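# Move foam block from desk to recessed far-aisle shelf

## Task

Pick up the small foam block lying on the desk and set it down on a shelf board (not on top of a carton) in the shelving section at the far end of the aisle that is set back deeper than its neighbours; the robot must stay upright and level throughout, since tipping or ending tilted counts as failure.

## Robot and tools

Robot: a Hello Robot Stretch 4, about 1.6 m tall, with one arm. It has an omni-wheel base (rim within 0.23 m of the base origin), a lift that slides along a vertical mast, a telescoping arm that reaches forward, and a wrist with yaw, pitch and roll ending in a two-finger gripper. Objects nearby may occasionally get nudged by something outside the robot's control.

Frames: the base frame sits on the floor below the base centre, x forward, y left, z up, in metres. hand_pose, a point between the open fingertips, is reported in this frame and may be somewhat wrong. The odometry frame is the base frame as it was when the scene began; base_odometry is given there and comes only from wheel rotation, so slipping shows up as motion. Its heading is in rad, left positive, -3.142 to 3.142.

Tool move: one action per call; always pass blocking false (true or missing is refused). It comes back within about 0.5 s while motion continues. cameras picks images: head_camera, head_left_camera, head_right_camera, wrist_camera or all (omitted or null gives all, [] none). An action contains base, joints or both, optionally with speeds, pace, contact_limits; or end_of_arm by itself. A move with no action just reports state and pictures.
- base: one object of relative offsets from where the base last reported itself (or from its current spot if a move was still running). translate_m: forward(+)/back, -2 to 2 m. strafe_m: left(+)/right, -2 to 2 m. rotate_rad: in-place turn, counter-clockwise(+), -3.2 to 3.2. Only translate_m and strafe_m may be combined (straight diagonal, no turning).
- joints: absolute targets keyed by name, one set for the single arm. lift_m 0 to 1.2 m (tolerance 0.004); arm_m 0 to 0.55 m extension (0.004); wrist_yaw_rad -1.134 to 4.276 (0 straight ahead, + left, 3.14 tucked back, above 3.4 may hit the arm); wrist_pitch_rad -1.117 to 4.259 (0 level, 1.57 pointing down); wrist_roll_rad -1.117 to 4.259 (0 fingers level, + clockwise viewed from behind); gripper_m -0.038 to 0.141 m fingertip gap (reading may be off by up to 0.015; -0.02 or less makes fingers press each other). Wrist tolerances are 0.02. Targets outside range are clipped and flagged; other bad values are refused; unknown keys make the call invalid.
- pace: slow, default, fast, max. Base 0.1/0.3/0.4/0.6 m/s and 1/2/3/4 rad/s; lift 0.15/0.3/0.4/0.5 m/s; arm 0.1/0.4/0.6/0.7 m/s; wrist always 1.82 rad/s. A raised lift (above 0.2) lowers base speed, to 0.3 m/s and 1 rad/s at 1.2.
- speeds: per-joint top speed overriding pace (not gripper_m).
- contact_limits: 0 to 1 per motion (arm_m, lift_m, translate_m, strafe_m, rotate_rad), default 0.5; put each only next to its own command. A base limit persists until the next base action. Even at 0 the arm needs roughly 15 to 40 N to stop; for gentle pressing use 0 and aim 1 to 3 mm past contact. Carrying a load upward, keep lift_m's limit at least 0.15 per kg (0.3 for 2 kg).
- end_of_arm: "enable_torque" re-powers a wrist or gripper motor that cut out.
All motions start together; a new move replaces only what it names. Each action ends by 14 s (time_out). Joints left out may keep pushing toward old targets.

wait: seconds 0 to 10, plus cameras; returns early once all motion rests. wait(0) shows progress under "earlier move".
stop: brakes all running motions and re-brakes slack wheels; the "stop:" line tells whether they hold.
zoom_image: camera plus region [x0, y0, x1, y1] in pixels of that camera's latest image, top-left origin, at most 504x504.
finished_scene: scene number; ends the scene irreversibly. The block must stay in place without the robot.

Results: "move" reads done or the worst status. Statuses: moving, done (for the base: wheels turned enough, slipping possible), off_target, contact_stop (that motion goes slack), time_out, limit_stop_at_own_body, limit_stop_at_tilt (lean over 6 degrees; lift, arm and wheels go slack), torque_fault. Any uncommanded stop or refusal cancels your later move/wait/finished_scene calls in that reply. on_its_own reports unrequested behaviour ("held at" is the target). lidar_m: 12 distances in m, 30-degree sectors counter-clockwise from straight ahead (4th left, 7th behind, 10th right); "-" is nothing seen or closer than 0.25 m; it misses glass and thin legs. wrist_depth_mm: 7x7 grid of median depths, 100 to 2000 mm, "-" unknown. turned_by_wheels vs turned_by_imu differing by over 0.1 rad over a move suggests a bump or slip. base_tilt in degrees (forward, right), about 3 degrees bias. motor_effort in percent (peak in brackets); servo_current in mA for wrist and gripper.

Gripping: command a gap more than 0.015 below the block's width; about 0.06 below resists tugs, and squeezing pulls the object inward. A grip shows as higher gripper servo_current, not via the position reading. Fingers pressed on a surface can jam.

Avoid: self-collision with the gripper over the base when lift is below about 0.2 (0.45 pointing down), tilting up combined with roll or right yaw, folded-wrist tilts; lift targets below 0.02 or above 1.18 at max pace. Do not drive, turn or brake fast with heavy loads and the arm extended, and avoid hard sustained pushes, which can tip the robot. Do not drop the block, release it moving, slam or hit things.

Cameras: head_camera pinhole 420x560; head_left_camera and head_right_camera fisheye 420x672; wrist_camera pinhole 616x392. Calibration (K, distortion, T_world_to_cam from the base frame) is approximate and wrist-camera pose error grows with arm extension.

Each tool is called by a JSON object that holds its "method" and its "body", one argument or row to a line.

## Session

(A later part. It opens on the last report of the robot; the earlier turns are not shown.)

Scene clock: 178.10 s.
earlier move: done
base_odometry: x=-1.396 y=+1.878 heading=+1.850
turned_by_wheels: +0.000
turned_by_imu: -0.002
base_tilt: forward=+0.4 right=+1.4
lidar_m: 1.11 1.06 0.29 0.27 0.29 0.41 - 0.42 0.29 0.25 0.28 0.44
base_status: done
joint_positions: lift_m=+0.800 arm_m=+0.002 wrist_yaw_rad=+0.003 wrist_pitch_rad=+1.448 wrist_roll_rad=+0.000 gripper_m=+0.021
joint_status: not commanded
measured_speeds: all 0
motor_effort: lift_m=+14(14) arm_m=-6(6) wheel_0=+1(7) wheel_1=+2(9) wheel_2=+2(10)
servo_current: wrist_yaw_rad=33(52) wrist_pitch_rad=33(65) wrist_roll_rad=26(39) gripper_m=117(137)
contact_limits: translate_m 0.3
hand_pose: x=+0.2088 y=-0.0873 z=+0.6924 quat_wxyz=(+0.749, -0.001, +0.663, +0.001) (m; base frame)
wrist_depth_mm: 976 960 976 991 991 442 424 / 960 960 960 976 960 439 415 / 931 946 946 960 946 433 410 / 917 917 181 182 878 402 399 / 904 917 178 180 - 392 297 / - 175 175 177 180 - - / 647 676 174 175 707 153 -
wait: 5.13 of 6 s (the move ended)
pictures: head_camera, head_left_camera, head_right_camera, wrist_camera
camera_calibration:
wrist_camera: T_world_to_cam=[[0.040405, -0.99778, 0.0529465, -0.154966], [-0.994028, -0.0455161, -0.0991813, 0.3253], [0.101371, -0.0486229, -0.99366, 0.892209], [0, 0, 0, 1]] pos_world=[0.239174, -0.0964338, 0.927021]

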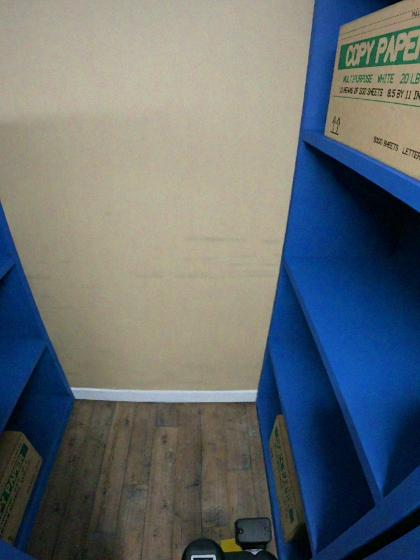

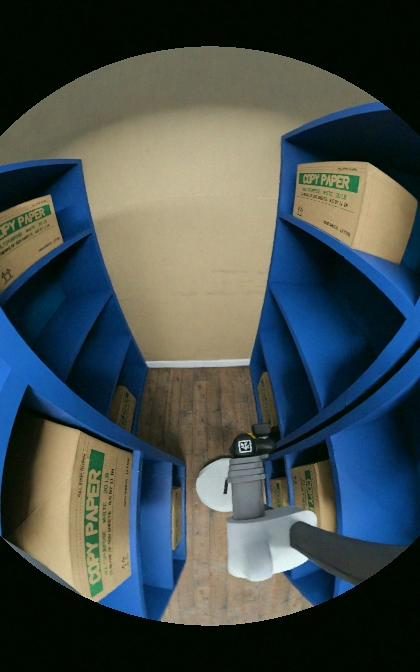

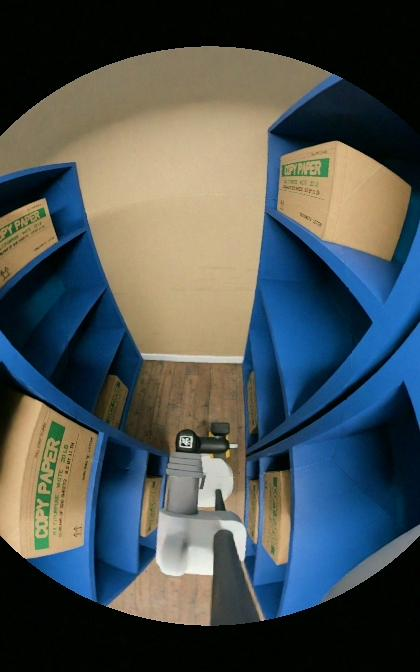

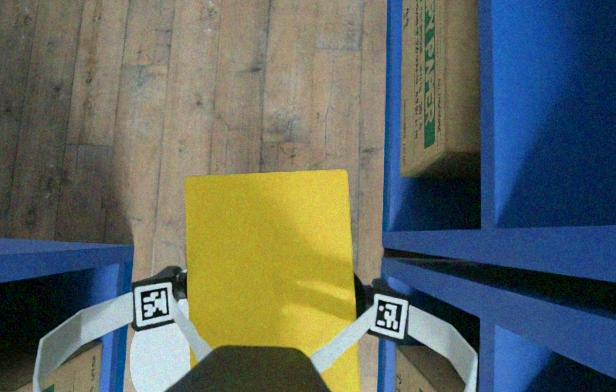

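{"method": "move", "body": {
  "base": {"translate_m": 0.5},
  "joints": {"lift_m": 1.12},
  "contact_limits": {"translate_m": 0.3},
  "blocking": false,
  "cameras": []
}}

{"method": "wait", "body": {
  "seconds": 3.5,
  "cameras": []
}}

{"method": "move", "body": {
  "base": {"strafe_m": 0.12},
  "contact_limits": {"strafe_m": 0.3},
  "blocking": false,
  "cameras": []
}}

{"method": "wait", "body": {
  "seconds": 2,
  "cameras": ["head_left_camera", "head_camera"]
}}

Scene clock: 205.90 s.
move: moving
base_odometry: x=-1.405 y=+1.909 heading=+1.850
turned_by_wheels: +0.000
turned_by_imu: -0.001
base_tilt: forward=+0.3 right=+1.5
lidar_m: 1.06 1.07 0.29 0.26 0.29 0.41 - 0.43 0.30 0.26 0.29 0.42
base_status: translate_m moving
joint_positions: lift_m=+0.839 arm_m=+0.002 wrist_yaw_rad=+0.003 wrist_pitch_rad=+1.448 wrist_roll_rad=+0.000 gripper_m=+0.021
joint_status: lift_m moving
measured_speeds: translate_m=+0.124 strafe_m=+0.001 rotate_rad=-0.001 lift_m=+0.149 arm_m=+0.000 wrist_yaw_rad=+0.000 wrist_pitch_rad=+0.000 wrist_roll_rad=+0.000
motor_effort: lift_m=+27(27) arm_m=-6(6) wheel_0=+6(7) wheel_1=+5(7) wheel_2=-8(9)
servo_current: wrist_yaw_rad=33(46) wrist_pitch_rad=46(52) wrist_roll_rad=33(33) gripper_m=124(130)
contact_limits: translate_m 0.3
hand_pose: x=+0.2088 y=-0.0873 z=+0.7308 quat_wxyz=(+0.749, -0.001, +0.663, +0.001) (m; base frame)
wrist_depth_mm: 991 1008 1008 1025 931 459 459 / 1008 991 1008 1008 917 452 452 / 960 976 991 991 891 445 445 / 960 960 180 182 842 430 436 / 946 931 178 179 - 427 338 / - 175 176 177 180 - - / 691 707 174 175 741 153 -
pictures: none
No camera images: "cameras" was empty.

Scene clock: 208.57 s.
earlier move: done
base_odometry: x=-1.534 y=+2.358 heading=+1.850
turned_by_wheels: +0.000
turned_by_imu: -0.001
base_tilt: forward=+0.4 right=+1.4
lidar_m: 0.59 0.65 0.76 0.71 0.42 0.41 1.21 0.42 0.30 0.27 0.29 0.37
base_status: done
joint_positions: lift_m=+1.120 arm_m=+0.002 wrist_yaw_rad=+0.003 wrist_pitch_rad=+1.448 wrist_roll_rad=+0.000 gripper_m=+0.021
joint_status: all done
measured_speeds: all 0
motor_effort: lift_m=+24(28) arm_m=-6(6) wheel_0=+2(8) wheel_1=+1(7) wheel_2=+1(10)
servo_current: wrist_yaw_rad=26(46) wrist_pitch_rad=33(59) wrist_roll_rad=26(33) gripper_m=124(137)
contact_limits: translate_m 0.3
hand_pose: x=+0.2088 y=-0.0873 z=+1.0116 quat_wxyz=(+0.749, -0.001, +0.663, +0.001) (m; base frame)
wrist_depth_mm: - - - - - 615 597 / - - - - 891 - 715 / 1255 1281 1281 1308 - - - / 1229 1255 181 182 - - - / 1229 1229 178 180 891 - - / 1182 177 175 177 180 - - / 1160 1182 174 174 691 - -
wait: 2.67 of 3.5 s (the move ended)
pictures: none
No camera images: "cameras" was empty.

Scene clock: 209.07 s.
move: moving
base_odometry: x=-1.570 y=+2.348 heading=+1.850
turned_by_wheels: +0.000
turned_by_imu: +0.000
base_tilt: forward=+0.4 right=+1.2
lidar_m: 0.61 0.62 0.72 0.68 0.41 0.39 1.04 0.49 0.33 0.31 0.32 0.49
base_status: strafe_m moving
joint_positions: lift_m=+1.120 arm_m=+0.002 wrist_yaw_rad=+0.003 wrist_pitch_rad=+1.448 wrist_roll_rad=+0.000 gripper_m=+0.021
joint_status: not commanded
measured_speeds: translate_m=+0.001 strafe_m=+0.144 rotate_rad=-0.009 lift_m=+0.000 arm_m=+0.000 wrist_yaw_rad=+0.000 wrist_pitch_rad=+0.000 wrist_roll_rad=+0.000
motor_effort: lift_m=+24(24) arm_m=-6(6) wheel_0=-9(10) wheel_1=+9(10) wheel_2=+1(2)
servo_current: wrist_yaw_rad=39(46) wrist_pitch_rad=52(59) wrist_roll_rad=26(33) gripper_m=124(124)
contact_limits: strafe_m 0.3
hand_pose: x=+0.2088 y=-0.0873 z=+1.0116 quat_wxyz=(+0.749, -0.001, +0.663, +0.001) (m; base frame)
wrist_depth_mm: - - - - - 615 627 / - - - - 798 - - / 1255 1255 1281 1281 1281 - - / 1255 1229 181 182 - - - / 1205 1229 178 180 904 - - / 1182 177 175 177 180 - - / 1118 1205 174 174 715 - -
pictures: none
No camera images: "cameras" was empty.

Scene clock: 210.13 s.
earlier move: done
base_odometry: x=-1.649 y=+2.325 heading=+1.850
turned_by_wheels: +0.000
turned_by_imu: +0.000
base_tilt: forward=+0.3 right=+1.3
lidar_m: 0.61 0.65 0.60 0.60 0.42 0.33 0.75 0.58 0.41 0.37 0.43 0.58
base_status: done
joint_positions: lift_m=+1.120 arm_m=+0.002 wrist_yaw_rad=+0.003 wrist_pitch_rad=+1.448 wrist_roll_rad=+0.000 gripper_m=+0.021
joint_status: not commanded
measured_speeds: all 0
motor_effort: lift_m=+24(24) arm_m=-6(6) wheel_0=-1(10) wheel_1=+0(11) wheel_2=+0(2)
servo_current: wrist_yaw_rad=39(46) wrist_pitch_rad=33(59) wrist_roll_rad=33(33) gripper_m=117(130)
contact_limits: strafe_m 0.3
hand_pose: x=+0.2088 y=-0.0873 z=+1.0116 quat_wxyz=(+0.749, -0.001, +0.663, +0.001) (m; base frame)
wrist_depth_mm: - - - - - 654 621 / - - - - - 768 - / - 1281 1281 1281 1281 - - / - 1255 181 182 1281 - - / 1098 1255 178 180 1078 904 - / 1098 177 175 177 180 891 - / 991 1160 174 174 1008 153 -
wait: 1.07 of 2 s (the move ended)
pictures: head_camera, head_left_camera

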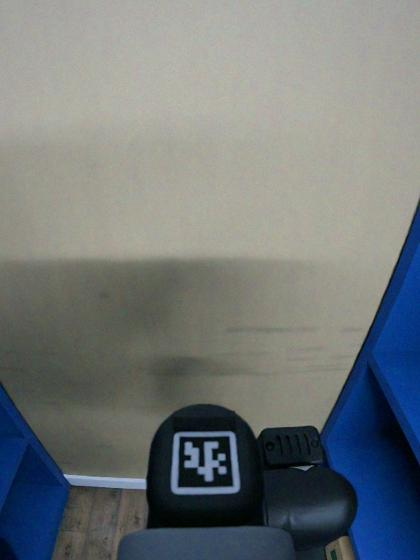

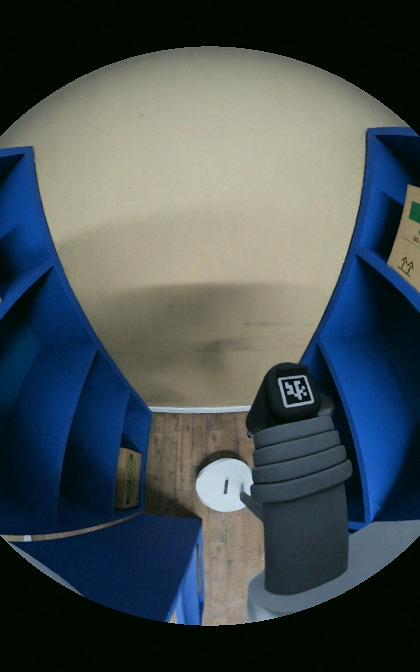

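{"method": "move", "body": {
  "base": {"rotate_rad": 1.57},
  "contact_limits": {"rotate_rad": 0.3},
  "blocking": false,
  "cameras": []
}}

{"method": "wait", "body": {
  "seconds": 3
}}

Scene clock: 214.83 s.
move: moving
base_odometry: x=-1.649 y=+2.325 heading=+2.013
turned_by_wheels: +0.162
turned_by_imu: +0.159
base_tilt: forward=+0.3 right=+1.4
lidar_m: 0.61 0.71 0.62 0.60 0.35 0.34 1.04 0.52 0.39 0.40 0.44 0.61
base_status: rotate_rad moving
joint_positions: lift_m=+1.120 arm_m=+0.002 wrist_yaw_rad=+0.003 wrist_pitch_rad=+1.448 wrist_roll_rad=+0.000 gripper_m=+0.021
joint_status: not commanded
measured_speeds: translate_m=-0.001 strafe_m=+0.000 rotate_rad=+0.621 lift_m=+0.000 arm_m=+0.000 wrist_yaw_rad=+0.000 wrist_pitch_rad=+0.000 wrist_roll_rad=+0.000
motor_effort: lift_m=+24(24) arm_m=-6(6) wheel_0=-6(8) wheel_1=-4(6) wheel_2=-6(6)
servo_current: wrist_yaw_rad=33(46) wrist_pitch_rad=33(52) wrist_roll_rad=33(33) gripper_m=124(130)
contact_limits: rotate_rad 0.3
hand_pose: x=+0.2088 y=-0.0873 z=+1.0116 quat_wxyz=(+0.749, -0.001, +0.663, +0.001) (m; base frame)
wrist_depth_mm: 917 - - - - - - / - 1281 - - - - 661 / - 1281 1281 1281 1281 - - / 1098 1255 181 182 1281 - - / 1118 1229 178 179 1182 917 - / 1118 177 175 177 180 904 - / 1025 1182 174 174 960 153 -
pictures: none
No camera images: "cameras" was empty.

Scene clock: 216.87 s.
earlier move: done
base_odometry: x=-1.649 y=+2.325 heading=-2.863
turned_by_wheels: +1.407
turned_by_imu: +1.389
base_tilt: forward=+0.3 right=+1.5
lidar_m: 0.61 0.40 0.33 0.73 0.59 0.45 0.41 0.43 0.61 0.60 0.66 0.62
base_status: done
joint_positions: lift_m=+1.120 arm_m=+0.002 wrist_yaw_rad=+0.003 wrist_pitch_rad=+1.448 wrist_roll_rad=+0.000 gripper_m=+0.021
joint_status: not commanded
measured_speeds: all 0
motor_effort: lift_m=+24(24) arm_m=-6(6) wheel_0=-2(8) wheel_1=-3(6) wheel_2=+0(8)
servo_current: wrist_yaw_rad=39(46) wrist_pitch_rad=39(59) wrist_roll_rad=20(33) gripper_m=124(130)
contact_limits: rotate_rad 0.3
hand_pose: x=+0.2088 y=-0.0873 z=+1.0116 quat_wxyz=(+0.749, -0.001, +0.663, +0.001) (m; base frame)
wrist_depth_mm: - 750 759 768 759 768 750 / - - 1060 1042 - - - / - - 1281 1308 1308 1281 - / - - 181 182 1308 1255 - / 1229 1229 178 179 1255 1281 - / 1205 177 175 177 181 - - / 1182 1182 174 174 1229 153 -
wait: 2.03 of 3 s (the move ended)
pictures: head_camera, head_left_camera, head_right_camera, wrist_camera
camera_calibration:
wrist_camera: T_world_to_cam=[[0.040405, -0.99778, 0.0529465, -0.171867], [-0.994028, -0.0455161, -0.0991813, 0.356958], [0.101371, -0.0486229, -0.99366, 1.20939], [0, 0, 0, 1]] pos_world=[0.239174, -0.0964338, 1.24622]

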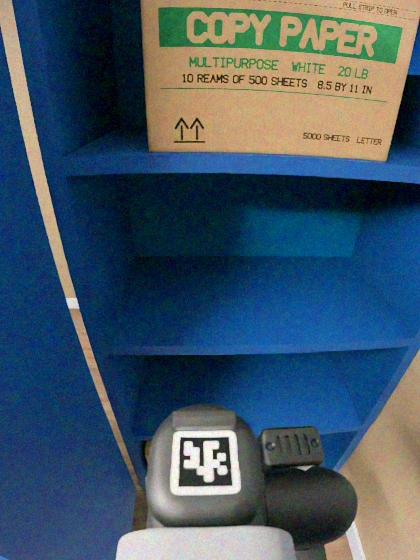

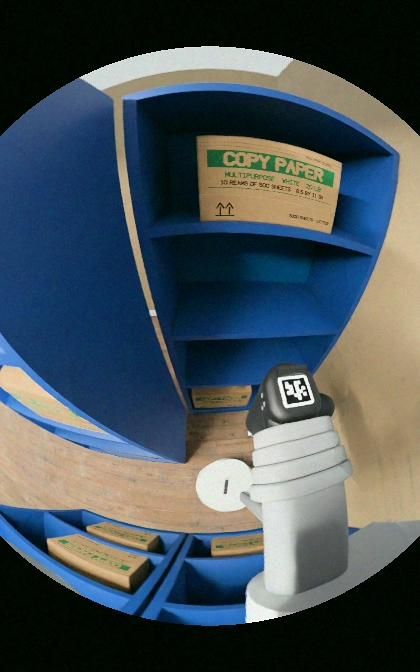

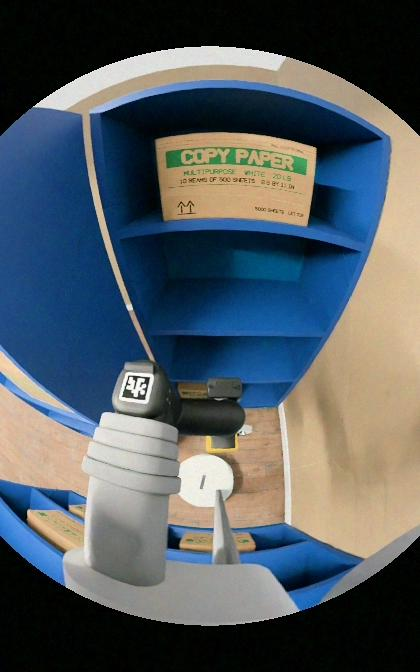

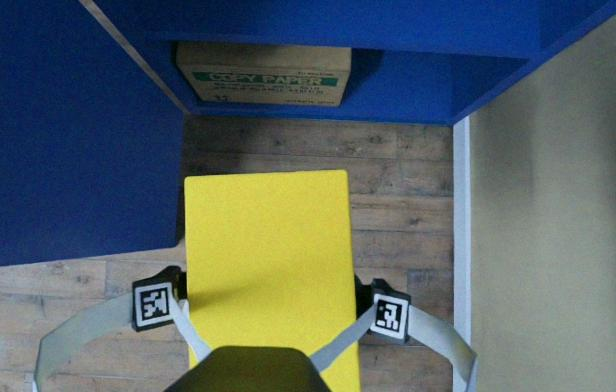

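{"method": "move", "body": {
  "joints": {"lift_m": 0.94, "wrist_pitch_rad": -0.12},
  "blocking": false,
  "cameras": []
}}

{"method": "wait", "body": {
  "seconds": 2.5,
  "cameras": ["head_camera", "wrist_camera", "head_right_camera"]
}}

Scene clock: 234.67 s.
move: moving
base_odometry: x=-1.649 y=+2.325 heading=-2.863
turned_by_wheels: +0.000
turned_by_imu: -0.001
base_tilt: forward=+0.3 right=+1.5
lidar_m: 0.59 0.40 0.33 0.69 0.58 0.45 0.41 0.44 0.58 0.61 0.65 0.62
base_status: not commanded
joint_positions: lift_m=+1.081 arm_m=+0.002 wrist_yaw_rad=+0.003 wrist_pitch_rad=+0.843 wrist_roll_rad=+0.000 gripper_m=+0.021
joint_status: lift_m moving; wrist_pitch_rad moving
measured_speeds: translate_m=+0.000 strafe_m=+0.000 rotate_rad=+0.000 lift_m=-0.149 arm_m=+0.000 wrist_yaw_rad=+0.000 wrist_pitch_rad=-1.813 wrist_roll_rad=+0.000
motor_effort: lift_m=+13(21) arm_m=-6(6) wheel_0=-2(2) wheel_1=-3(3) wheel_2=+0(0)
servo_current: wrist_yaw_rad=33(39) wrist_pitch_rad=98(130) wrist_roll_rad=33(33) gripper_m=130(130)
contact_limits: rotate_rad 0.3
hand_pose: x=+0.3654 y=-0.0868 z=+1.0440 quat_wxyz=(+0.912, -0.001, +0.409, +0.001) (m; base frame)
wrist_depth_mm: 445 449 452 455 - - - / 459 433 449 449 449 449 455 / - - - - - - - / - - 180 182 - 904 - / - - 178 179 - 854 - / - 174 175 177 180 - - / - - 174 175 1160 153 -
pictures: none
No camera images: "cameras" was empty.

Scene clock: 236.00 s.
earlier move: done
base_odometry: x=-1.649 y=+2.325 heading=-2.863
turned_by_wheels: +0.000
turned_by_imu: +0.000
base_tilt: forward=+0.4 right=+1.4
lidar_m: 0.39 0.40 0.32 0.72 0.63 0.43 0.41 0.43 0.59 0.59 0.63 0.64
base_status: not commanded
joint_positions: lift_m=+0.940 arm_m=+0.002 wrist_yaw_rad=+0.003 wrist_pitch_rad=-0.113 wrist_roll_rad=+0.000 gripper_m=+0.021
joint_status: all done
measured_speeds: all 0
motor_effort: lift_m=+14(21) arm_m=-6(6) wheel_0=-2(2) wheel_1=-3(3) wheel_2=+0(0)
servo_current: wrist_yaw_rad=39(46) wrist_pitch_rad=46(150) wrist_roll_rad=26(33) gripper_m=124(130)
contact_limits: rotate_rad 0.3
hand_pose: x=+0.4602 y=-0.0865 z=+1.1512 quat_wxyz=(+0.998, +0.000, -0.056, +0.002) (m; base frame)
wrist_depth_mm: - - - - - - - / 469 - - - - - - / 473 - - - - - - / 473 - 180 182 - 878 - / 477 - 178 179 - 866 - / 449 174 175 176 180 - - / 433 - - 174 179 152 -
wait: 1.33 of 2.5 s (the move ended)
pictures: head_camera, head_right_camera, wrist_camera
camera_calibration:
wrist_camera: T_world_to_cam=[[-0.0495574, -0.998057, 0.0377735, -0.129765], [0.090008, -0.0421289, -0.99505, 1.15344], [0.994707, -0.0459121, 0.0919209, -0.337904], [0, 0, 0, 1]] pos_world=[0.225866, -0.096434, 1.18369]

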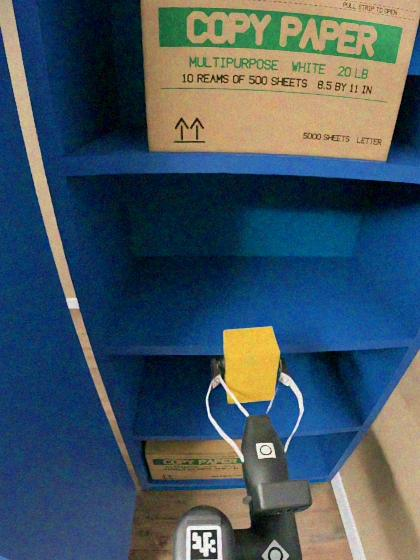

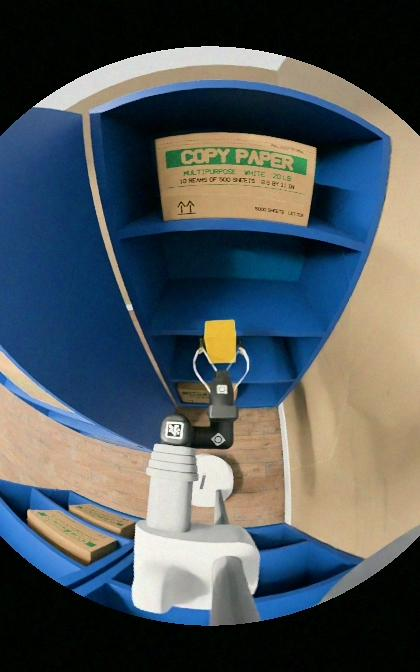

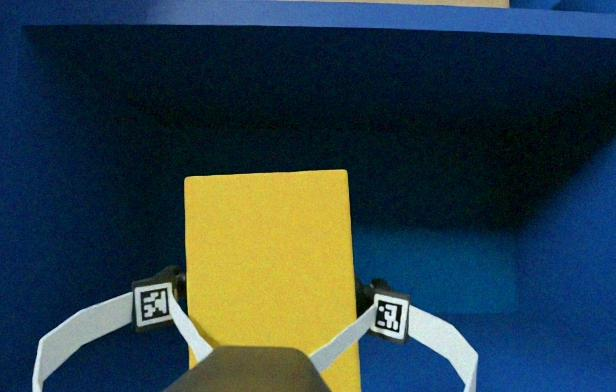

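{"method": "move", "body": {
  "joints": {"arm_m": 0.35},
  "contact_limits": {"arm_m": 0.2},
  "blocking": false,
  "cameras": []
}}

{"method": "wait", "body": {
  "seconds": 2,
  "cameras": ["head_camera", "wrist_camera", "head_right_camera"]
}}

Scene clock: 246.57 s.
move: moving
base_odometry: x=-1.649 y=+2.325 heading=-2.863
turned_by_wheels: +0.000
turned_by_imu: -0.001
base_tilt: forward=+0.3 right=+1.4
lidar_m: 0.45 0.40 0.33 0.72 0.62 0.44 0.41 0.44 0.60 0.61 0.62 0.61
base_status: not commanded
joint_positions: lift_m=+0.940 arm_m=+0.054 wrist_yaw_rad=+0.003 wrist_pitch_rad=-0.113 wrist_roll_rad=+0.000 gripper_m=+0.021
joint_status: arm_m moving
measured_speeds: translate_m=+0.000 strafe_m=+0.000 rotate_rad=+0.000 lift_m=+0.000 arm_m=+0.198 wrist_yaw_rad=+0.000 wrist_pitch_rad=+0.000 wrist_roll_rad=+0.000
motor_effort: lift_m=+14(14) arm_m=+9(9) wheel_0=-2(2) wheel_1=-2(3) wheel_2=+0(0)
servo_current: wrist_yaw_rad=26(46) wrist_pitch_rad=46(65) wrist_roll_rad=26(33) gripper_m=111(130)
contact_limits: arm_m 0.2; rotate_rad 0.3
hand_pose: x=+0.5122 y=-0.0865 z=+1.1512 quat_wxyz=(+0.998, +0.000, -0.057, +0.002) (m; base frame)
wrist_depth_mm: - - - - - - - / 459 - - - - - - / 480 - - - - - - / 488 - 180 182 - 842 - / 488 - 178 180 - 831 - / 469 175 175 177 180 - - / 439 - - 174 179 152 -
pictures: none
No camera images: "cameras" was empty.

Scene clock: 248.20 s.
earlier move: done
base_odometry: x=-1.649 y=+2.325 heading=-2.863
turned_by_wheels: +0.000
turned_by_imu: +0.000
base_tilt: forward=+0.4 right=+1.4
lidar_m: 0.58 0.42 0.32 0.69 0.60 0.44 0.41 0.42 0.57 0.60 0.63 0.63
base_status: not commanded
joint_positions: lift_m=+0.940 arm_m=+0.350 wrist_yaw_rad=+0.003 wrist_pitch_rad=-0.113 wrist_roll_rad=+0.000 gripper_m=+0.021
joint_status: all done
measured_speeds: all 0
motor_effort: lift_m=+14(14) arm_m=+6(10) wheel_0=-2(2) wheel_1=-2(3) wheel_2=+0(0)
servo_current: wrist_yaw_rad=33(46) wrist_pitch_rad=46(72) wrist_roll_rad=26(33) gripper_m=124(130)
contact_limits: arm_m 0.2; rotate_rad 0.3
hand_pose: x=+0.8075 y=-0.0865 z=+1.1512 quat_wxyz=(+0.998, +0.000, -0.057, +0.002) (m; base frame)
wrist_depth_mm: - - - - - - - / 469 530 535 535 539 539 539 / 473 521 521 530 530 535 539 / 500 521 181 182 525 525 521 / 480 512 178 179 517 517 521 / 455 179 175 177 181 512 512 / 433 500 173 174 442 445 508
wait: 1.63 of 2 s (the move ended)
pictures: head_camera, head_right_camera, wrist_camera
camera_calibration:
wrist_camera: T_world_to_cam=[[-0.0495646, -0.998057, 0.0377664, -0.112542], [0.0902061, -0.0421317, -0.995032, 1.12204], [0.994689, -0.0459116, 0.0921191, -0.68359], [0, 0, 0, 1]] pos_world=[0.573166, -0.096434, 1.18369]

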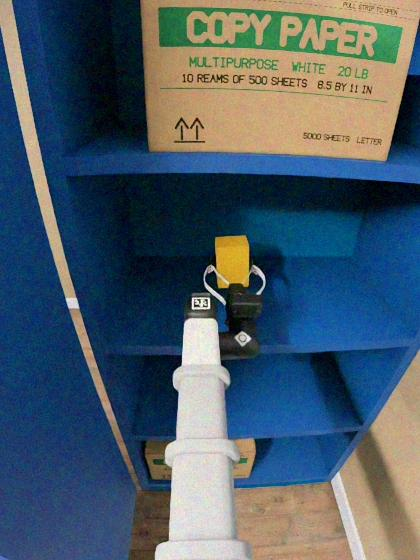

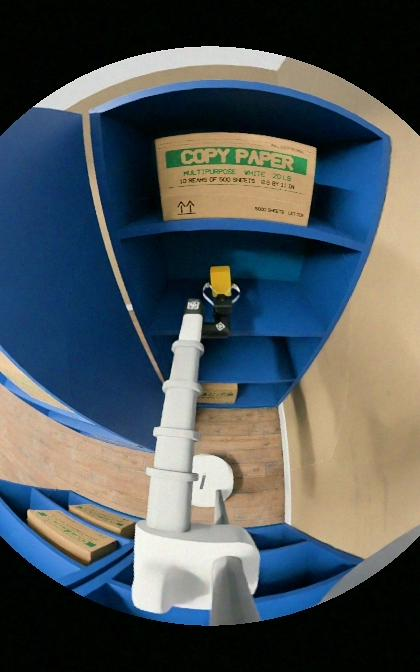

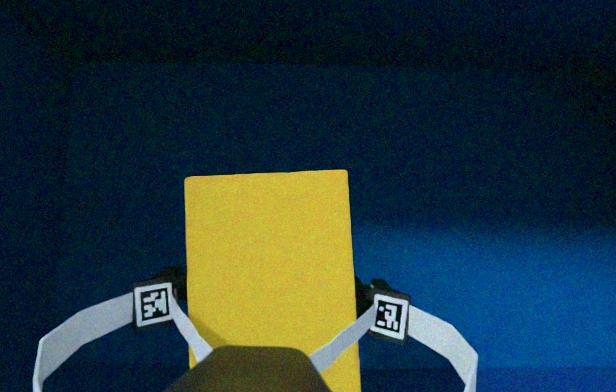

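{"method": "move", "body": {
  "joints": {"lift_m": 0.878},
  "pace": "slow",
  "contact_limits": {"lift_m": 0.1},
  "blocking": false,
  "cameras": []
}}

{"method": "wait", "body": {
  "seconds": 1.5,
  "cameras": ["head_camera", "wrist_camera"]
}}

{"method": "zoom_image", "body": {
  "camera": "head_camera",
  "region": [150, 210, 310, 370]
}}

Scene clock: 256.70 s.
move: moving
base_odometry: x=-1.649 y=+2.325 heading=-2.863
turned_by_wheels: +0.000
turned_by_imu: -0.001
base_tilt: forward=+0.3 right=+1.5
lidar_m: 0.60 0.40 0.32 0.69 0.58 0.44 0.41 0.42 0.59 0.61 0.64 0.62
base_status: not commanded
joint_positions: lift_m=+0.914 arm_m=+0.350 wrist_yaw_rad=+0.003 wrist_pitch_rad=-0.113 wrist_roll_rad=+0.000 gripper_m=+0.021
joint_status: lift_m moving
measured_speeds: translate_m=+0.000 strafe_m=+0.000 rotate_rad=+0.000 lift_m=-0.099 arm_m=+0.000 wrist_yaw_rad=+0.000 wrist_pitch_rad=+0.000 wrist_roll_rad=+0.000
motor_effort: lift_m=+11(15) arm_m=+6(6) wheel_0=-2(2) wheel_1=-3(3) wheel_2=+0(0)
servo_current: wrist_yaw_rad=33(46) wrist_pitch_rad=39(59) wrist_roll_rad=33(33) gripper_m=111(130)
contact_limits: arm_m 0.2; lift_m 0.1; rotate_rad 0.3
hand_pose: x=+0.8075 y=-0.0865 z=+1.1251 quat_wxyz=(+0.998, +0.000, -0.057, +0.002) (m; base frame)
wrist_depth_mm: 445 - - - - - - / 496 530 535 535 544 539 539 / 473 525 530 525 530 530 535 / 496 517 181 182 521 525 521 / 477 512 178 180 512 517 521 / 452 179 175 177 181 512 512 / 397 407 174 174 387 389 452
pictures: none
No camera images: "cameras" was empty.

Scene clock: 257.60 s.
earlier move: done
base_odometry: x=-1.649 y=+2.325 heading=-2.863
turned_by_wheels: +0.000
turned_by_imu: +0.000
base_tilt: forward=+0.3 right=+1.3
lidar_m: 0.60 0.40 0.30 0.68 0.59 0.45 0.41 0.43 0.61 0.61 0.64 0.62
base_status: not commanded
joint_positions: lift_m=+0.878 arm_m=+0.350 wrist_yaw_rad=+0.003 wrist_pitch_rad=-0.113 wrist_roll_rad=+0.000 gripper_m=+0.021
joint_status: all done
measured_speeds: all 0
motor_effort: lift_m=+14(15) arm_m=+6(6) wheel_0=-2(2) wheel_1=-3(3) wheel_2=+0(0)
servo_current: wrist_yaw_rad=33(46) wrist_pitch_rad=59(65) wrist_roll_rad=26(33) gripper_m=124(130)
contact_limits: arm_m 0.2; lift_m 0.1; rotate_rad 0.3
hand_pose: x=+0.8075 y=-0.0865 z=+1.0892 quat_wxyz=(+0.998, +0.000, -0.057, +0.002) (m; base frame)
wrist_depth_mm: 469 535 539 539 544 544 549 / 488 535 535 530 539 544 539 / 477 521 525 530 530 535 530 / 500 512 181 182 521 530 525 / 477 508 178 179 517 517 517 / 455 179 175 177 181 512 512 / 301 334 174 174 320 296 377
wait: 0.90 of 1.5 s (the move ended)
pictures: head_camera, wrist_camera
camera_calibration:
wrist_camera: T_world_to_cam=[[-0.0495646, -0.998057, 0.0377664, -0.1102], [0.0902061, -0.0421317, -0.995032, 1.06035], [0.994689, -0.0459116, 0.0921191, -0.677878], [0, 0, 0, 1]] pos_world=[0.573166, -0.096434, 1.12169]

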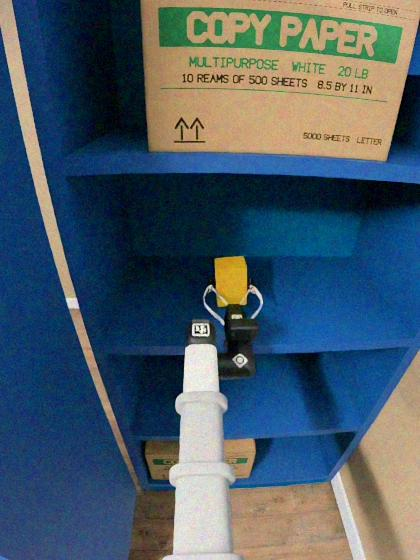

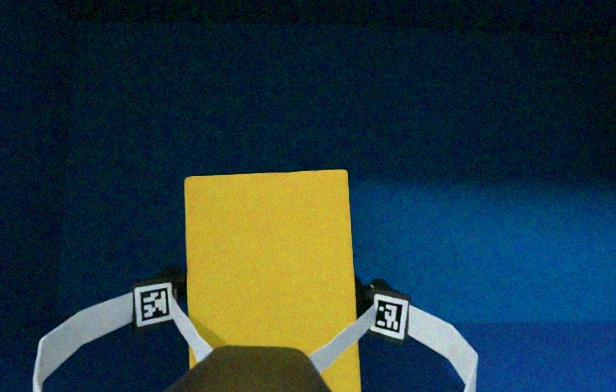

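Scaled by 3.150 from the camera's 420x560 image, which has a finer 1200x1600 frame.

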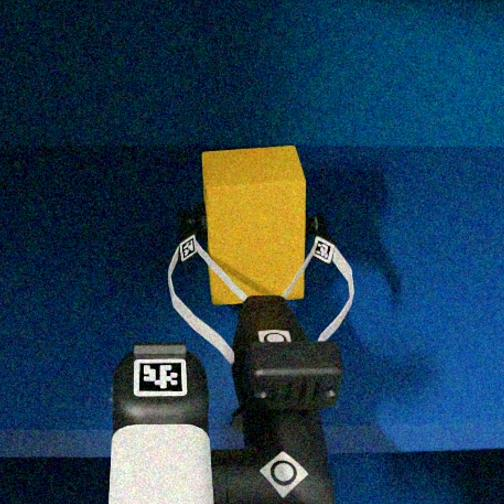

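{"method": "move", "body": {
  "joints": {"lift_m": 0.856},
  "pace": "slow",
  "contact_limits": {"lift_m": 0.15},
  "blocking": false,
  "cameras": []
}}

{"method": "wait", "body": {
  "seconds": 1,
  "cameras": ["head_camera", "wrist_camera"]
}}

{"method": "zoom_image", "body": {
  "camera": "head_camera",
  "region": [150, 210, 310, 370]
}}

Scene clock: 264.90 s.
move: moving
base_odometry: x=-1.649 y=+2.325 heading=-2.863
turned_by_wheels: +0.000
turned_by_imu: -0.001
base_tilt: forward=+0.3 right=+1.3
lidar_m: 0.61 0.39 0.33 0.68 0.63 0.40 0.39 0.43 0.59 0.60 0.64 0.62
base_status: not commanded
joint_positions: lift_m=+0.859 arm_m=+0.350 wrist_yaw_rad=+0.003 wrist_pitch_rad=-0.113 wrist_roll_rad=+0.000 gripper_m=+0.021
joint_status: lift_m moving
measured_speeds: translate_m=+0.000 strafe_m=+0.000 rotate_rad=+0.000 lift_m=-0.034 arm_m=+0.000 wrist_yaw_rad=+0.000 wrist_pitch_rad=+0.000 wrist_roll_rad=+0.000
motor_effort: lift_m=+14(14) arm_m=+6(6) wheel_0=-2(2) wheel_1=-3(3) wheel_2=+0(0)
servo_current: wrist_yaw_rad=39(39) wrist_pitch_rad=52(59) wrist_roll_rad=26(33) gripper_m=117(130)
contact_limits: arm_m 0.2; lift_m 0.15; rotate_rad 0.3
hand_pose: x=+0.8075 y=-0.0865 z=+1.0695 quat_wxyz=(+0.998, +0.000, -0.057, +0.002) (m; base frame)
wrist_depth_mm: 488 539 539 544 539 544 544 / 492 535 530 535 535 539 539 / 473 525 525 530 530 535 530 / 500 517 180 181 525 525 530 / 477 517 178 179 517 517 521 / 415 177 175 177 181 508 512 / 258 287 174 174 276 254 322
pictures: none
No camera images: "cameras" was empty.

Scene clock: 265.33 s.
earlier move: done
base_odometry: x=-1.649 y=+2.325 heading=-2.863
turned_by_wheels: +0.000
turned_by_imu: +0.000
base_tilt: forward=+0.4 right=+1.4
lidar_m: 0.59 0.41 0.32 0.69 0.61 0.43 0.41 0.44 0.57 0.61 0.65 0.63
base_status: not commanded
joint_positions: lift_m=+0.856 arm_m=+0.350 wrist_yaw_rad=+0.003 wrist_pitch_rad=-0.113 wrist_roll_rad=+0.000 gripper_m=+0.021
joint_status: all done
measured_speeds: all 0
motor_effort: lift_m=+14(14) arm_m=+6(6) wheel_0=-2(2) wheel_1=-3(3) wheel_2=+0(0)
servo_current: wrist_yaw_rad=33(46) wrist_pitch_rad=46(59) wrist_roll_rad=26(33) gripper_m=124(130)
contact_limits: arm_m 0.2; lift_m 0.15; rotate_rad 0.3
hand_pose: x=+0.8075 y=-0.0865 z=+1.0672 quat_wxyz=(+0.998, +0.000, -0.057, +0.002) (m; base frame)
wrist_depth_mm: 492 539 539 544 544 544 549 / 492 535 530 539 539 535 539 / 477 525 525 525 525 530 535 / 500 517 181 182 521 521 525 / 477 512 178 180 517 517 512 / 449 177 175 177 180 517 436 / 251 276 174 174 265 245 312
wait: 0.43 of 1 s (the move ended)
pictures: head_camera, wrist_camera
camera_calibration:
wrist_camera: T_world_to_cam=[[-0.0495646, -0.998057, 0.0377664, -0.109369], [0.0902061, -0.0421317, -0.995032, 1.03846], [0.994689, -0.0459116, 0.0921191, -0.675852], [0, 0, 0, 1]] pos_world=[0.573166, -0.096434, 1.09969]

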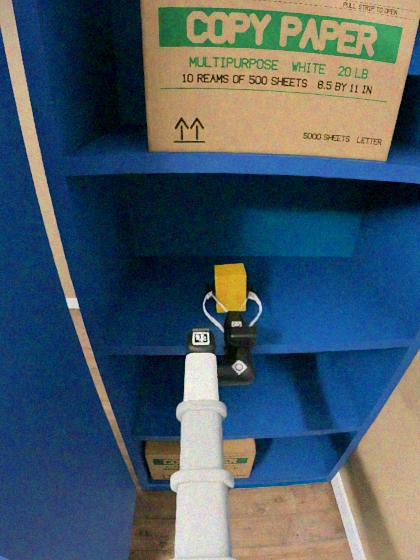

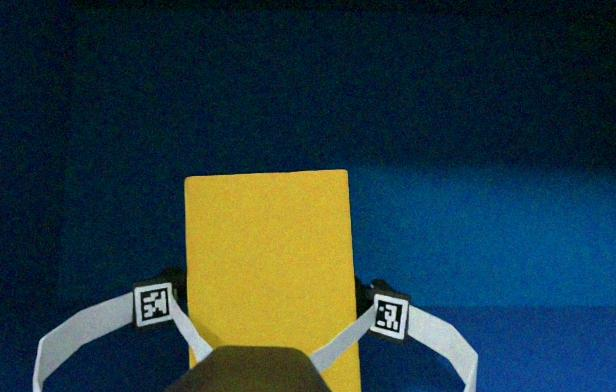

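Scaled by 3.150 from the camera's 420x560 image, which has a finer 1200x1600 frame.

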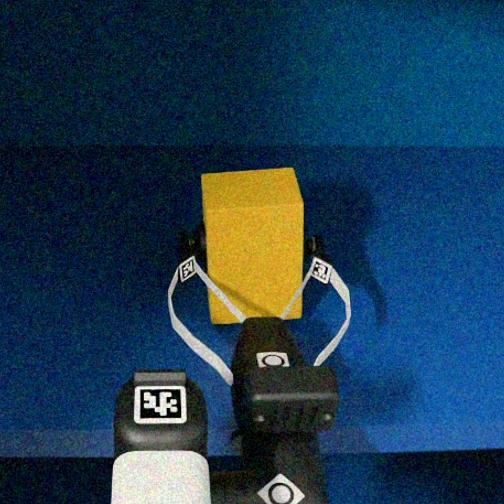

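{"method": "move", "body": {
  "joints": {"lift_m": 0.85},
  "pace": "slow",
  "contact_limits": {"lift_m": 0.15},
  "blocking": false,
  "cameras": []
}}

{"method": "wait", "body": {
  "seconds": 0.6,
  "cameras": ["head_camera", "wrist_camera"]
}}

{"method": "zoom_image", "body": {
  "camera": "head_camera",
  "region": [150, 210, 310, 370]
}}

Scene clock: 274.93 s.
move: moving
base_odometry: x=-1.649 y=+2.325 heading=-2.863
turned_by_wheels: +0.000
turned_by_imu: -0.001
base_tilt: forward=+0.4 right=+1.3
lidar_m: 0.59 0.40 0.34 0.68 0.64 0.43 0.41 0.42 0.56 0.61 0.63 0.62
base_status: not commanded
joint_positions: lift_m=+0.851 arm_m=+0.350 wrist_yaw_rad=+0.003 wrist_pitch_rad=-0.116 wrist_roll_rad=+0.000 gripper_m=+0.021
joint_status: lift_m moving
measured_speeds: all 0
motor_effort: lift_m=+13(16) arm_m=+6(6) wheel_0=-2(2) wheel_1=-3(3) wheel_2=+0(0)
servo_current: wrist_yaw_rad=33(39) wrist_pitch_rad=39(65) wrist_roll_rad=26(33) gripper_m=117(124)
contact_limits: arm_m 0.2; lift_m 0.15; rotate_rad 0.3
hand_pose: x=+0.8074 y=-0.0865 z=+1.0622 quat_wxyz=(+0.998, +0.000, -0.058, +0.002) (m; base frame)
wrist_depth_mm: 492 544 544 544 549 549 549 / 492 535 535 539 539 544 544 / 473 525 525 525 535 535 535 / 496 517 181 182 525 525 530 / 477 512 178 179 517 521 521 / 436 176 175 177 180 512 430 / 243 267 174 175 258 240 306
pictures: none
No camera images: "cameras" was empty.

Scene clock: 275.07 s.
earlier move: done
base_odometry: x=-1.649 y=+2.325 heading=-2.863
turned_by_wheels: +0.000
turned_by_imu: +0.000
base_tilt: forward=+0.3 right=+1.3
lidar_m: 0.58 0.42 0.33 0.70 0.61 0.41 0.40 0.42 0.61 0.61 0.65 0.62
base_status: not commanded
joint_positions: lift_m=+0.851 arm_m=+0.350 wrist_yaw_rad=+0.003 wrist_pitch_rad=-0.116 wrist_roll_rad=+0.000 gripper_m=+0.021
joint_status: all done
measured_speeds: all 0
motor_effort: lift_m=+12(16) arm_m=+6(6) wheel_0=-2(2) wheel_1=-3(3) wheel_2=+0(0)
servo_current: wrist_yaw_rad=39(39) wrist_pitch_rad=52(65) wrist_roll_rad=26(33) gripper_m=124(124)
contact_limits: arm_m 0.2; lift_m 0.15; rotate_rad 0.3
hand_pose: x=+0.8074 y=-0.0865 z=+1.0622 quat_wxyz=(+0.998, +0.000, -0.058, +0.002) (m; base frame)
wrist_depth_mm: 488 544 539 549 544 549 559 / 496 535 535 539 539 544 544 / 473 525 530 530 530 535 535 / 504 517 181 181 525 525 525 / 477 512 178 179 517 517 521 / 436 177 175 177 180 512 430 / 244 267 174 174 259 239 307
wait: 0.13 of 0.6 s (the move ended)
pictures: head_camera, wrist_camera
camera_calibration:
wrist_camera: T_world_to_cam=[[-0.0496713, -0.998057, 0.0376242, -0.108947], [0.0930088, -0.0421293, -0.994774, 1.03091], [0.994426, -0.0459123, 0.0949206, -0.678045], [0, 0, 0, 1]] pos_world=[0.57297, -0.096434, 1.09398]

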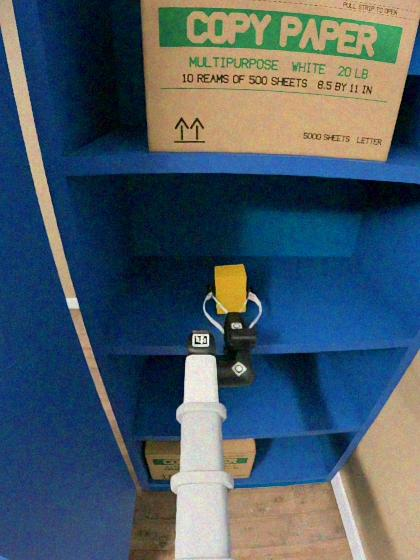

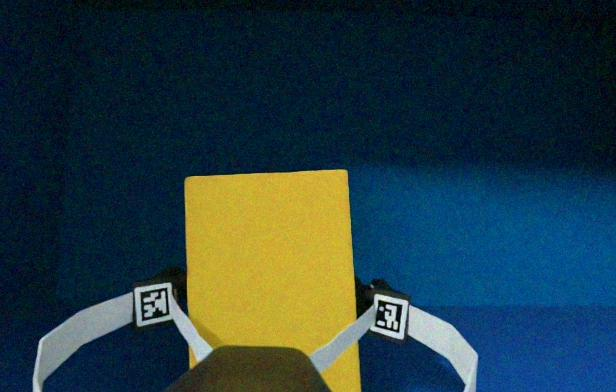

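Scaled by 3.150 from the camera's 420x560 image, which has a finer 1200x1600 frame.

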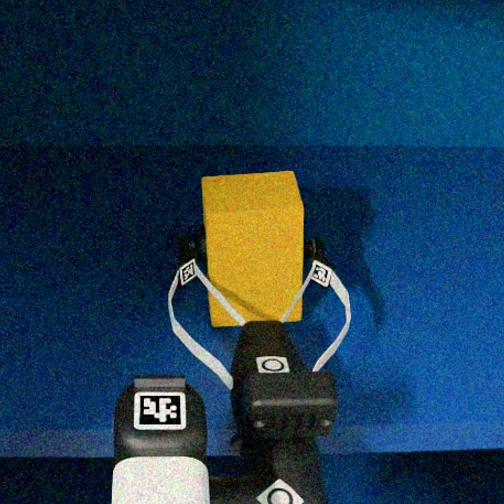

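{"method": "move", "body": {
  "joints": {"gripper_m": 0.13},
  "blocking": false,
  "cameras": []
}}

{"method": "wait", "body": {
  "seconds": 2,
  "cameras": ["head_camera", "wrist_camera"]
}}

Scene clock: 281.20 s.
move: moving
base_odometry: x=-1.649 y=+2.325 heading=-2.863
turned_by_wheels: +0.000
turned_by_imu: -0.001
base_tilt: forward=+0.4 right=+1.4
lidar_m: 0.58 0.40 0.33 0.70 0.61 0.42 0.40 0.43 0.60 0.60 0.65 0.63
base_status: not commanded
joint_positions: lift_m=+0.851 arm_m=+0.350 wrist_yaw_rad=+0.003 wrist_pitch_rad=-0.116 wrist_roll_rad=+0.000 gripper_m=+0.041
joint_status: gripper_m moving
measured_speeds: all 0
motor_effort: lift_m=+12(12) arm_m=+6(6) wheel_0=-2(2) wheel_1=-3(3) wheel_2=+0(0)
servo_current: wrist_yaw_rad=39(46) wrist_pitch_rad=26(52) wrist_roll_rad=26(33) gripper_m=46(130)
contact_limits: arm_m 0.2; lift_m 0.15; rotate_rad 0.3
hand_pose: x=+0.8074 y=-0.0865 z=+1.0622 quat_wxyz=(+0.998, +0.000, -0.058, +0.002) (m; base frame)
wrist_depth_mm: 492 539 544 549 544 544 549 / 492 535 539 539 539 539 549 / 473 525 525 530 535 535 539 / 504 517 185 186 525 525 525 / 477 508 182 183 517 521 521 / 436 187 179 180 186 512 433 / 260 251 178 179 259 259 307
pictures: none
No camera images: "cameras" was empty.

Scene clock: 282.67 s.
earlier move: done
base_odometry: x=-1.649 y=+2.325 heading=-2.863
turned_by_wheels: +0.000
turned_by_imu: +0.000
base_tilt: forward=+0.4 right=+1.5
lidar_m: 0.60 0.40 0.32 0.69 0.63 0.43 0.40 0.43 0.58 0.60 0.63 0.60
base_status: not commanded
joint_positions: lift_m=+0.851 arm_m=+0.350 wrist_yaw_rad=+0.003 wrist_pitch_rad=-0.116 wrist_roll_rad=+0.000 gripper_m=+0.130
joint_status: all done
measured_speeds: all 0
motor_effort: lift_m=+12(12) arm_m=+6(6) wheel_0=-2(2) wheel_1=-3(3) wheel_2=+0(0)
servo_current: wrist_yaw_rad=26(46) wrist_pitch_rad=46(52) wrist_roll_rad=26(33) gripper_m=46(130)
contact_limits: arm_m 0.2; lift_m 0.15; rotate_rad 0.3
hand_pose: x=+0.8074 y=-0.0865 z=+1.0622 quat_wxyz=(+0.998, +0.000, -0.058, +0.002) (m; base frame)
wrist_depth_mm: 492 539 539 544 544 549 549 / 496 535 539 535 544 539 549 / 477 525 525 535 530 535 535 / 504 521 521 198 525 525 525 / 480 512 194 195 517 517 521 / 436 359 191 192 202 517 433 / 264 251 189 190 282 282 306
wait: 1.47 of 2 s (the move ended)
pictures: head_camera, wrist_camera
camera_calibration:
wrist_camera: T_world_to_cam=[[-0.0496778, -0.998057, 0.0376105, -0.108928], [0.093207, -0.0421254, -0.994755, 1.03078], [0.994407, -0.0459117, 0.0951186, -0.678251], [0, 0, 0, 1]] pos_world=[0.57297, -0.096434, 1.09398]

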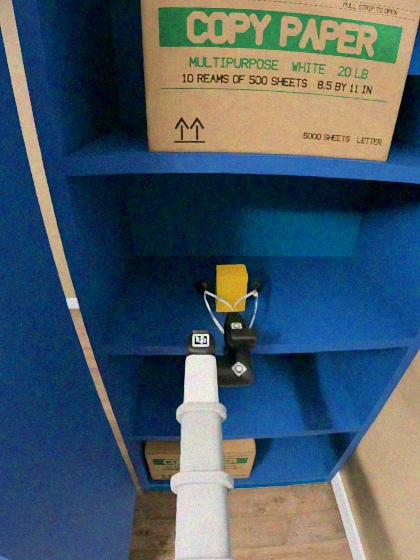

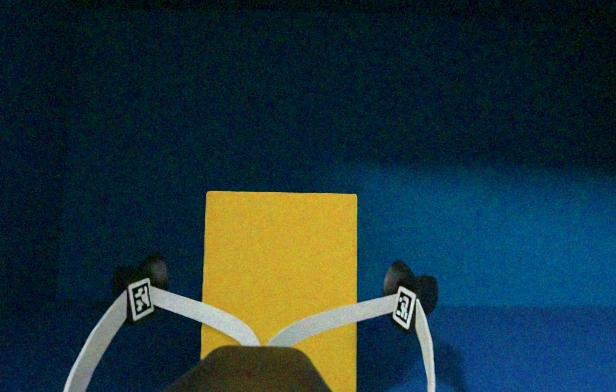

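Standing, free. Retract straight back.

{"method": "move", "body": {
  "joints": {"arm_m": 0.05},
  "speeds": {"arm_m": 0.25},
  "blocking": false,
  "cameras": []
}}

{"method": "wait", "body": {
  "seconds": 2,
  "cameras": ["head_camera"]
}}

Scene clock: 287.17 s.
move: moving
base_odometry: x=-1.649 y=+2.325 heading=-2.863
turned_by_wheels: +0.000
turned_by_imu: -0.001
base_tilt: forward=+0.3 right=+1.5
lidar_m: 0.58 0.39 0.32 0.68 0.62 0.44 0.40 0.43 0.57 0.60 0.64 0.62
base_status: not commanded
joint_positions: lift_m=+0.850 arm_m=+0.298 wrist_yaw_rad=+0.003 wrist_pitch_rad=-0.116 wrist_roll_rad=+0.000 gripper_m=+0.130
joint_status: arm_m moving
measured_speeds: translate_m=+0.000 strafe_m=+0.000 rotate_rad=+0.000 lift_m=+0.000 arm_m=-0.198 wrist_yaw_rad=+0.000 wrist_pitch_rad=+0.000 wrist_roll_rad=+0.000
motor_effort: lift_m=+13(13) arm_m=-7(8) wheel_0=-2(2) wheel_1=-3(3) wheel_2=+0(0)
servo_current: wrist_yaw_rad=33(46) wrist_pitch_rad=33(46) wrist_roll_rad=33(33) gripper_m=46(52)
contact_limits: lift_m 0.15; rotate_rad 0.3
hand_pose: x=+0.7554 y=-0.0865 z=+1.0621 quat_wxyz=(+0.998, +0.000, -0.058, +0.002) (m; base frame)
wrist_depth_mm: 469 585 580 585 585 591 597 / 473 580 585 574 585 580 585 / 473 569 574 569 574 580 580 / 473 559 559 569 564 569 569 / 500 559 559 236 559 559 559 / 433 195 233 234 202 554 554 / 260 247 267 133 276 276 300
pictures: none
No camera images: "cameras" was empty.

Scene clock: 288.77 s.
earlier move: done
base_odometry: x=-1.649 y=+2.325 heading=-2.863
turned_by_wheels: +0.000
turned_by_imu: +0.000
base_tilt: forward=+0.4 right=+1.4
lidar_m: 0.59 0.40 0.32 0.71 0.62 0.41 0.42 0.42 0.58 0.61 0.65 0.64
base_status: not commanded
joint_positions: lift_m=+0.850 arm_m=+0.050 wrist_yaw_rad=+0.003 wrist_pitch_rad=-0.116 wrist_roll_rad=+0.000 gripper_m=+0.130
joint_status: all done
measured_speeds: all 0
motor_effort: lift_m=+13(14) arm_m=-6(9) wheel_0=-2(2) wheel_1=-3(3) wheel_2=+0(0)
servo_current: wrist_yaw_rad=33(46) wrist_pitch_rad=39(59) wrist_roll_rad=26(33) gripper_m=39(52)
contact_limits: lift_m 0.15; rotate_rad 0.3
hand_pose: x=+0.5078 y=-0.0865 z=+1.0621 quat_wxyz=(+0.998, +0.000, -0.058, +0.002) (m; base frame)
wrist_depth_mm: 480 - - - - - - / 480 - - - - - - / 484 - - - - 842 - / 484 - - - - 831 - / 488 - - 496 - 820 - / 436 195 177 415 202 427 424 / 345 347 349 - 355 357 359
wait: 1.60 of 2 s (the move ended)
pictures: head_camera

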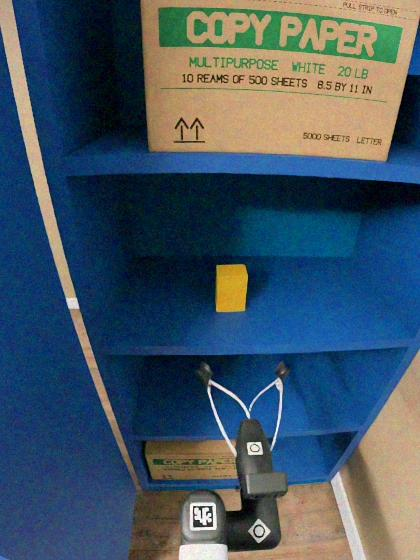

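{"method": "finished_scene", "body": {
  "scene": 1
}}

The scene is finished: the task was done.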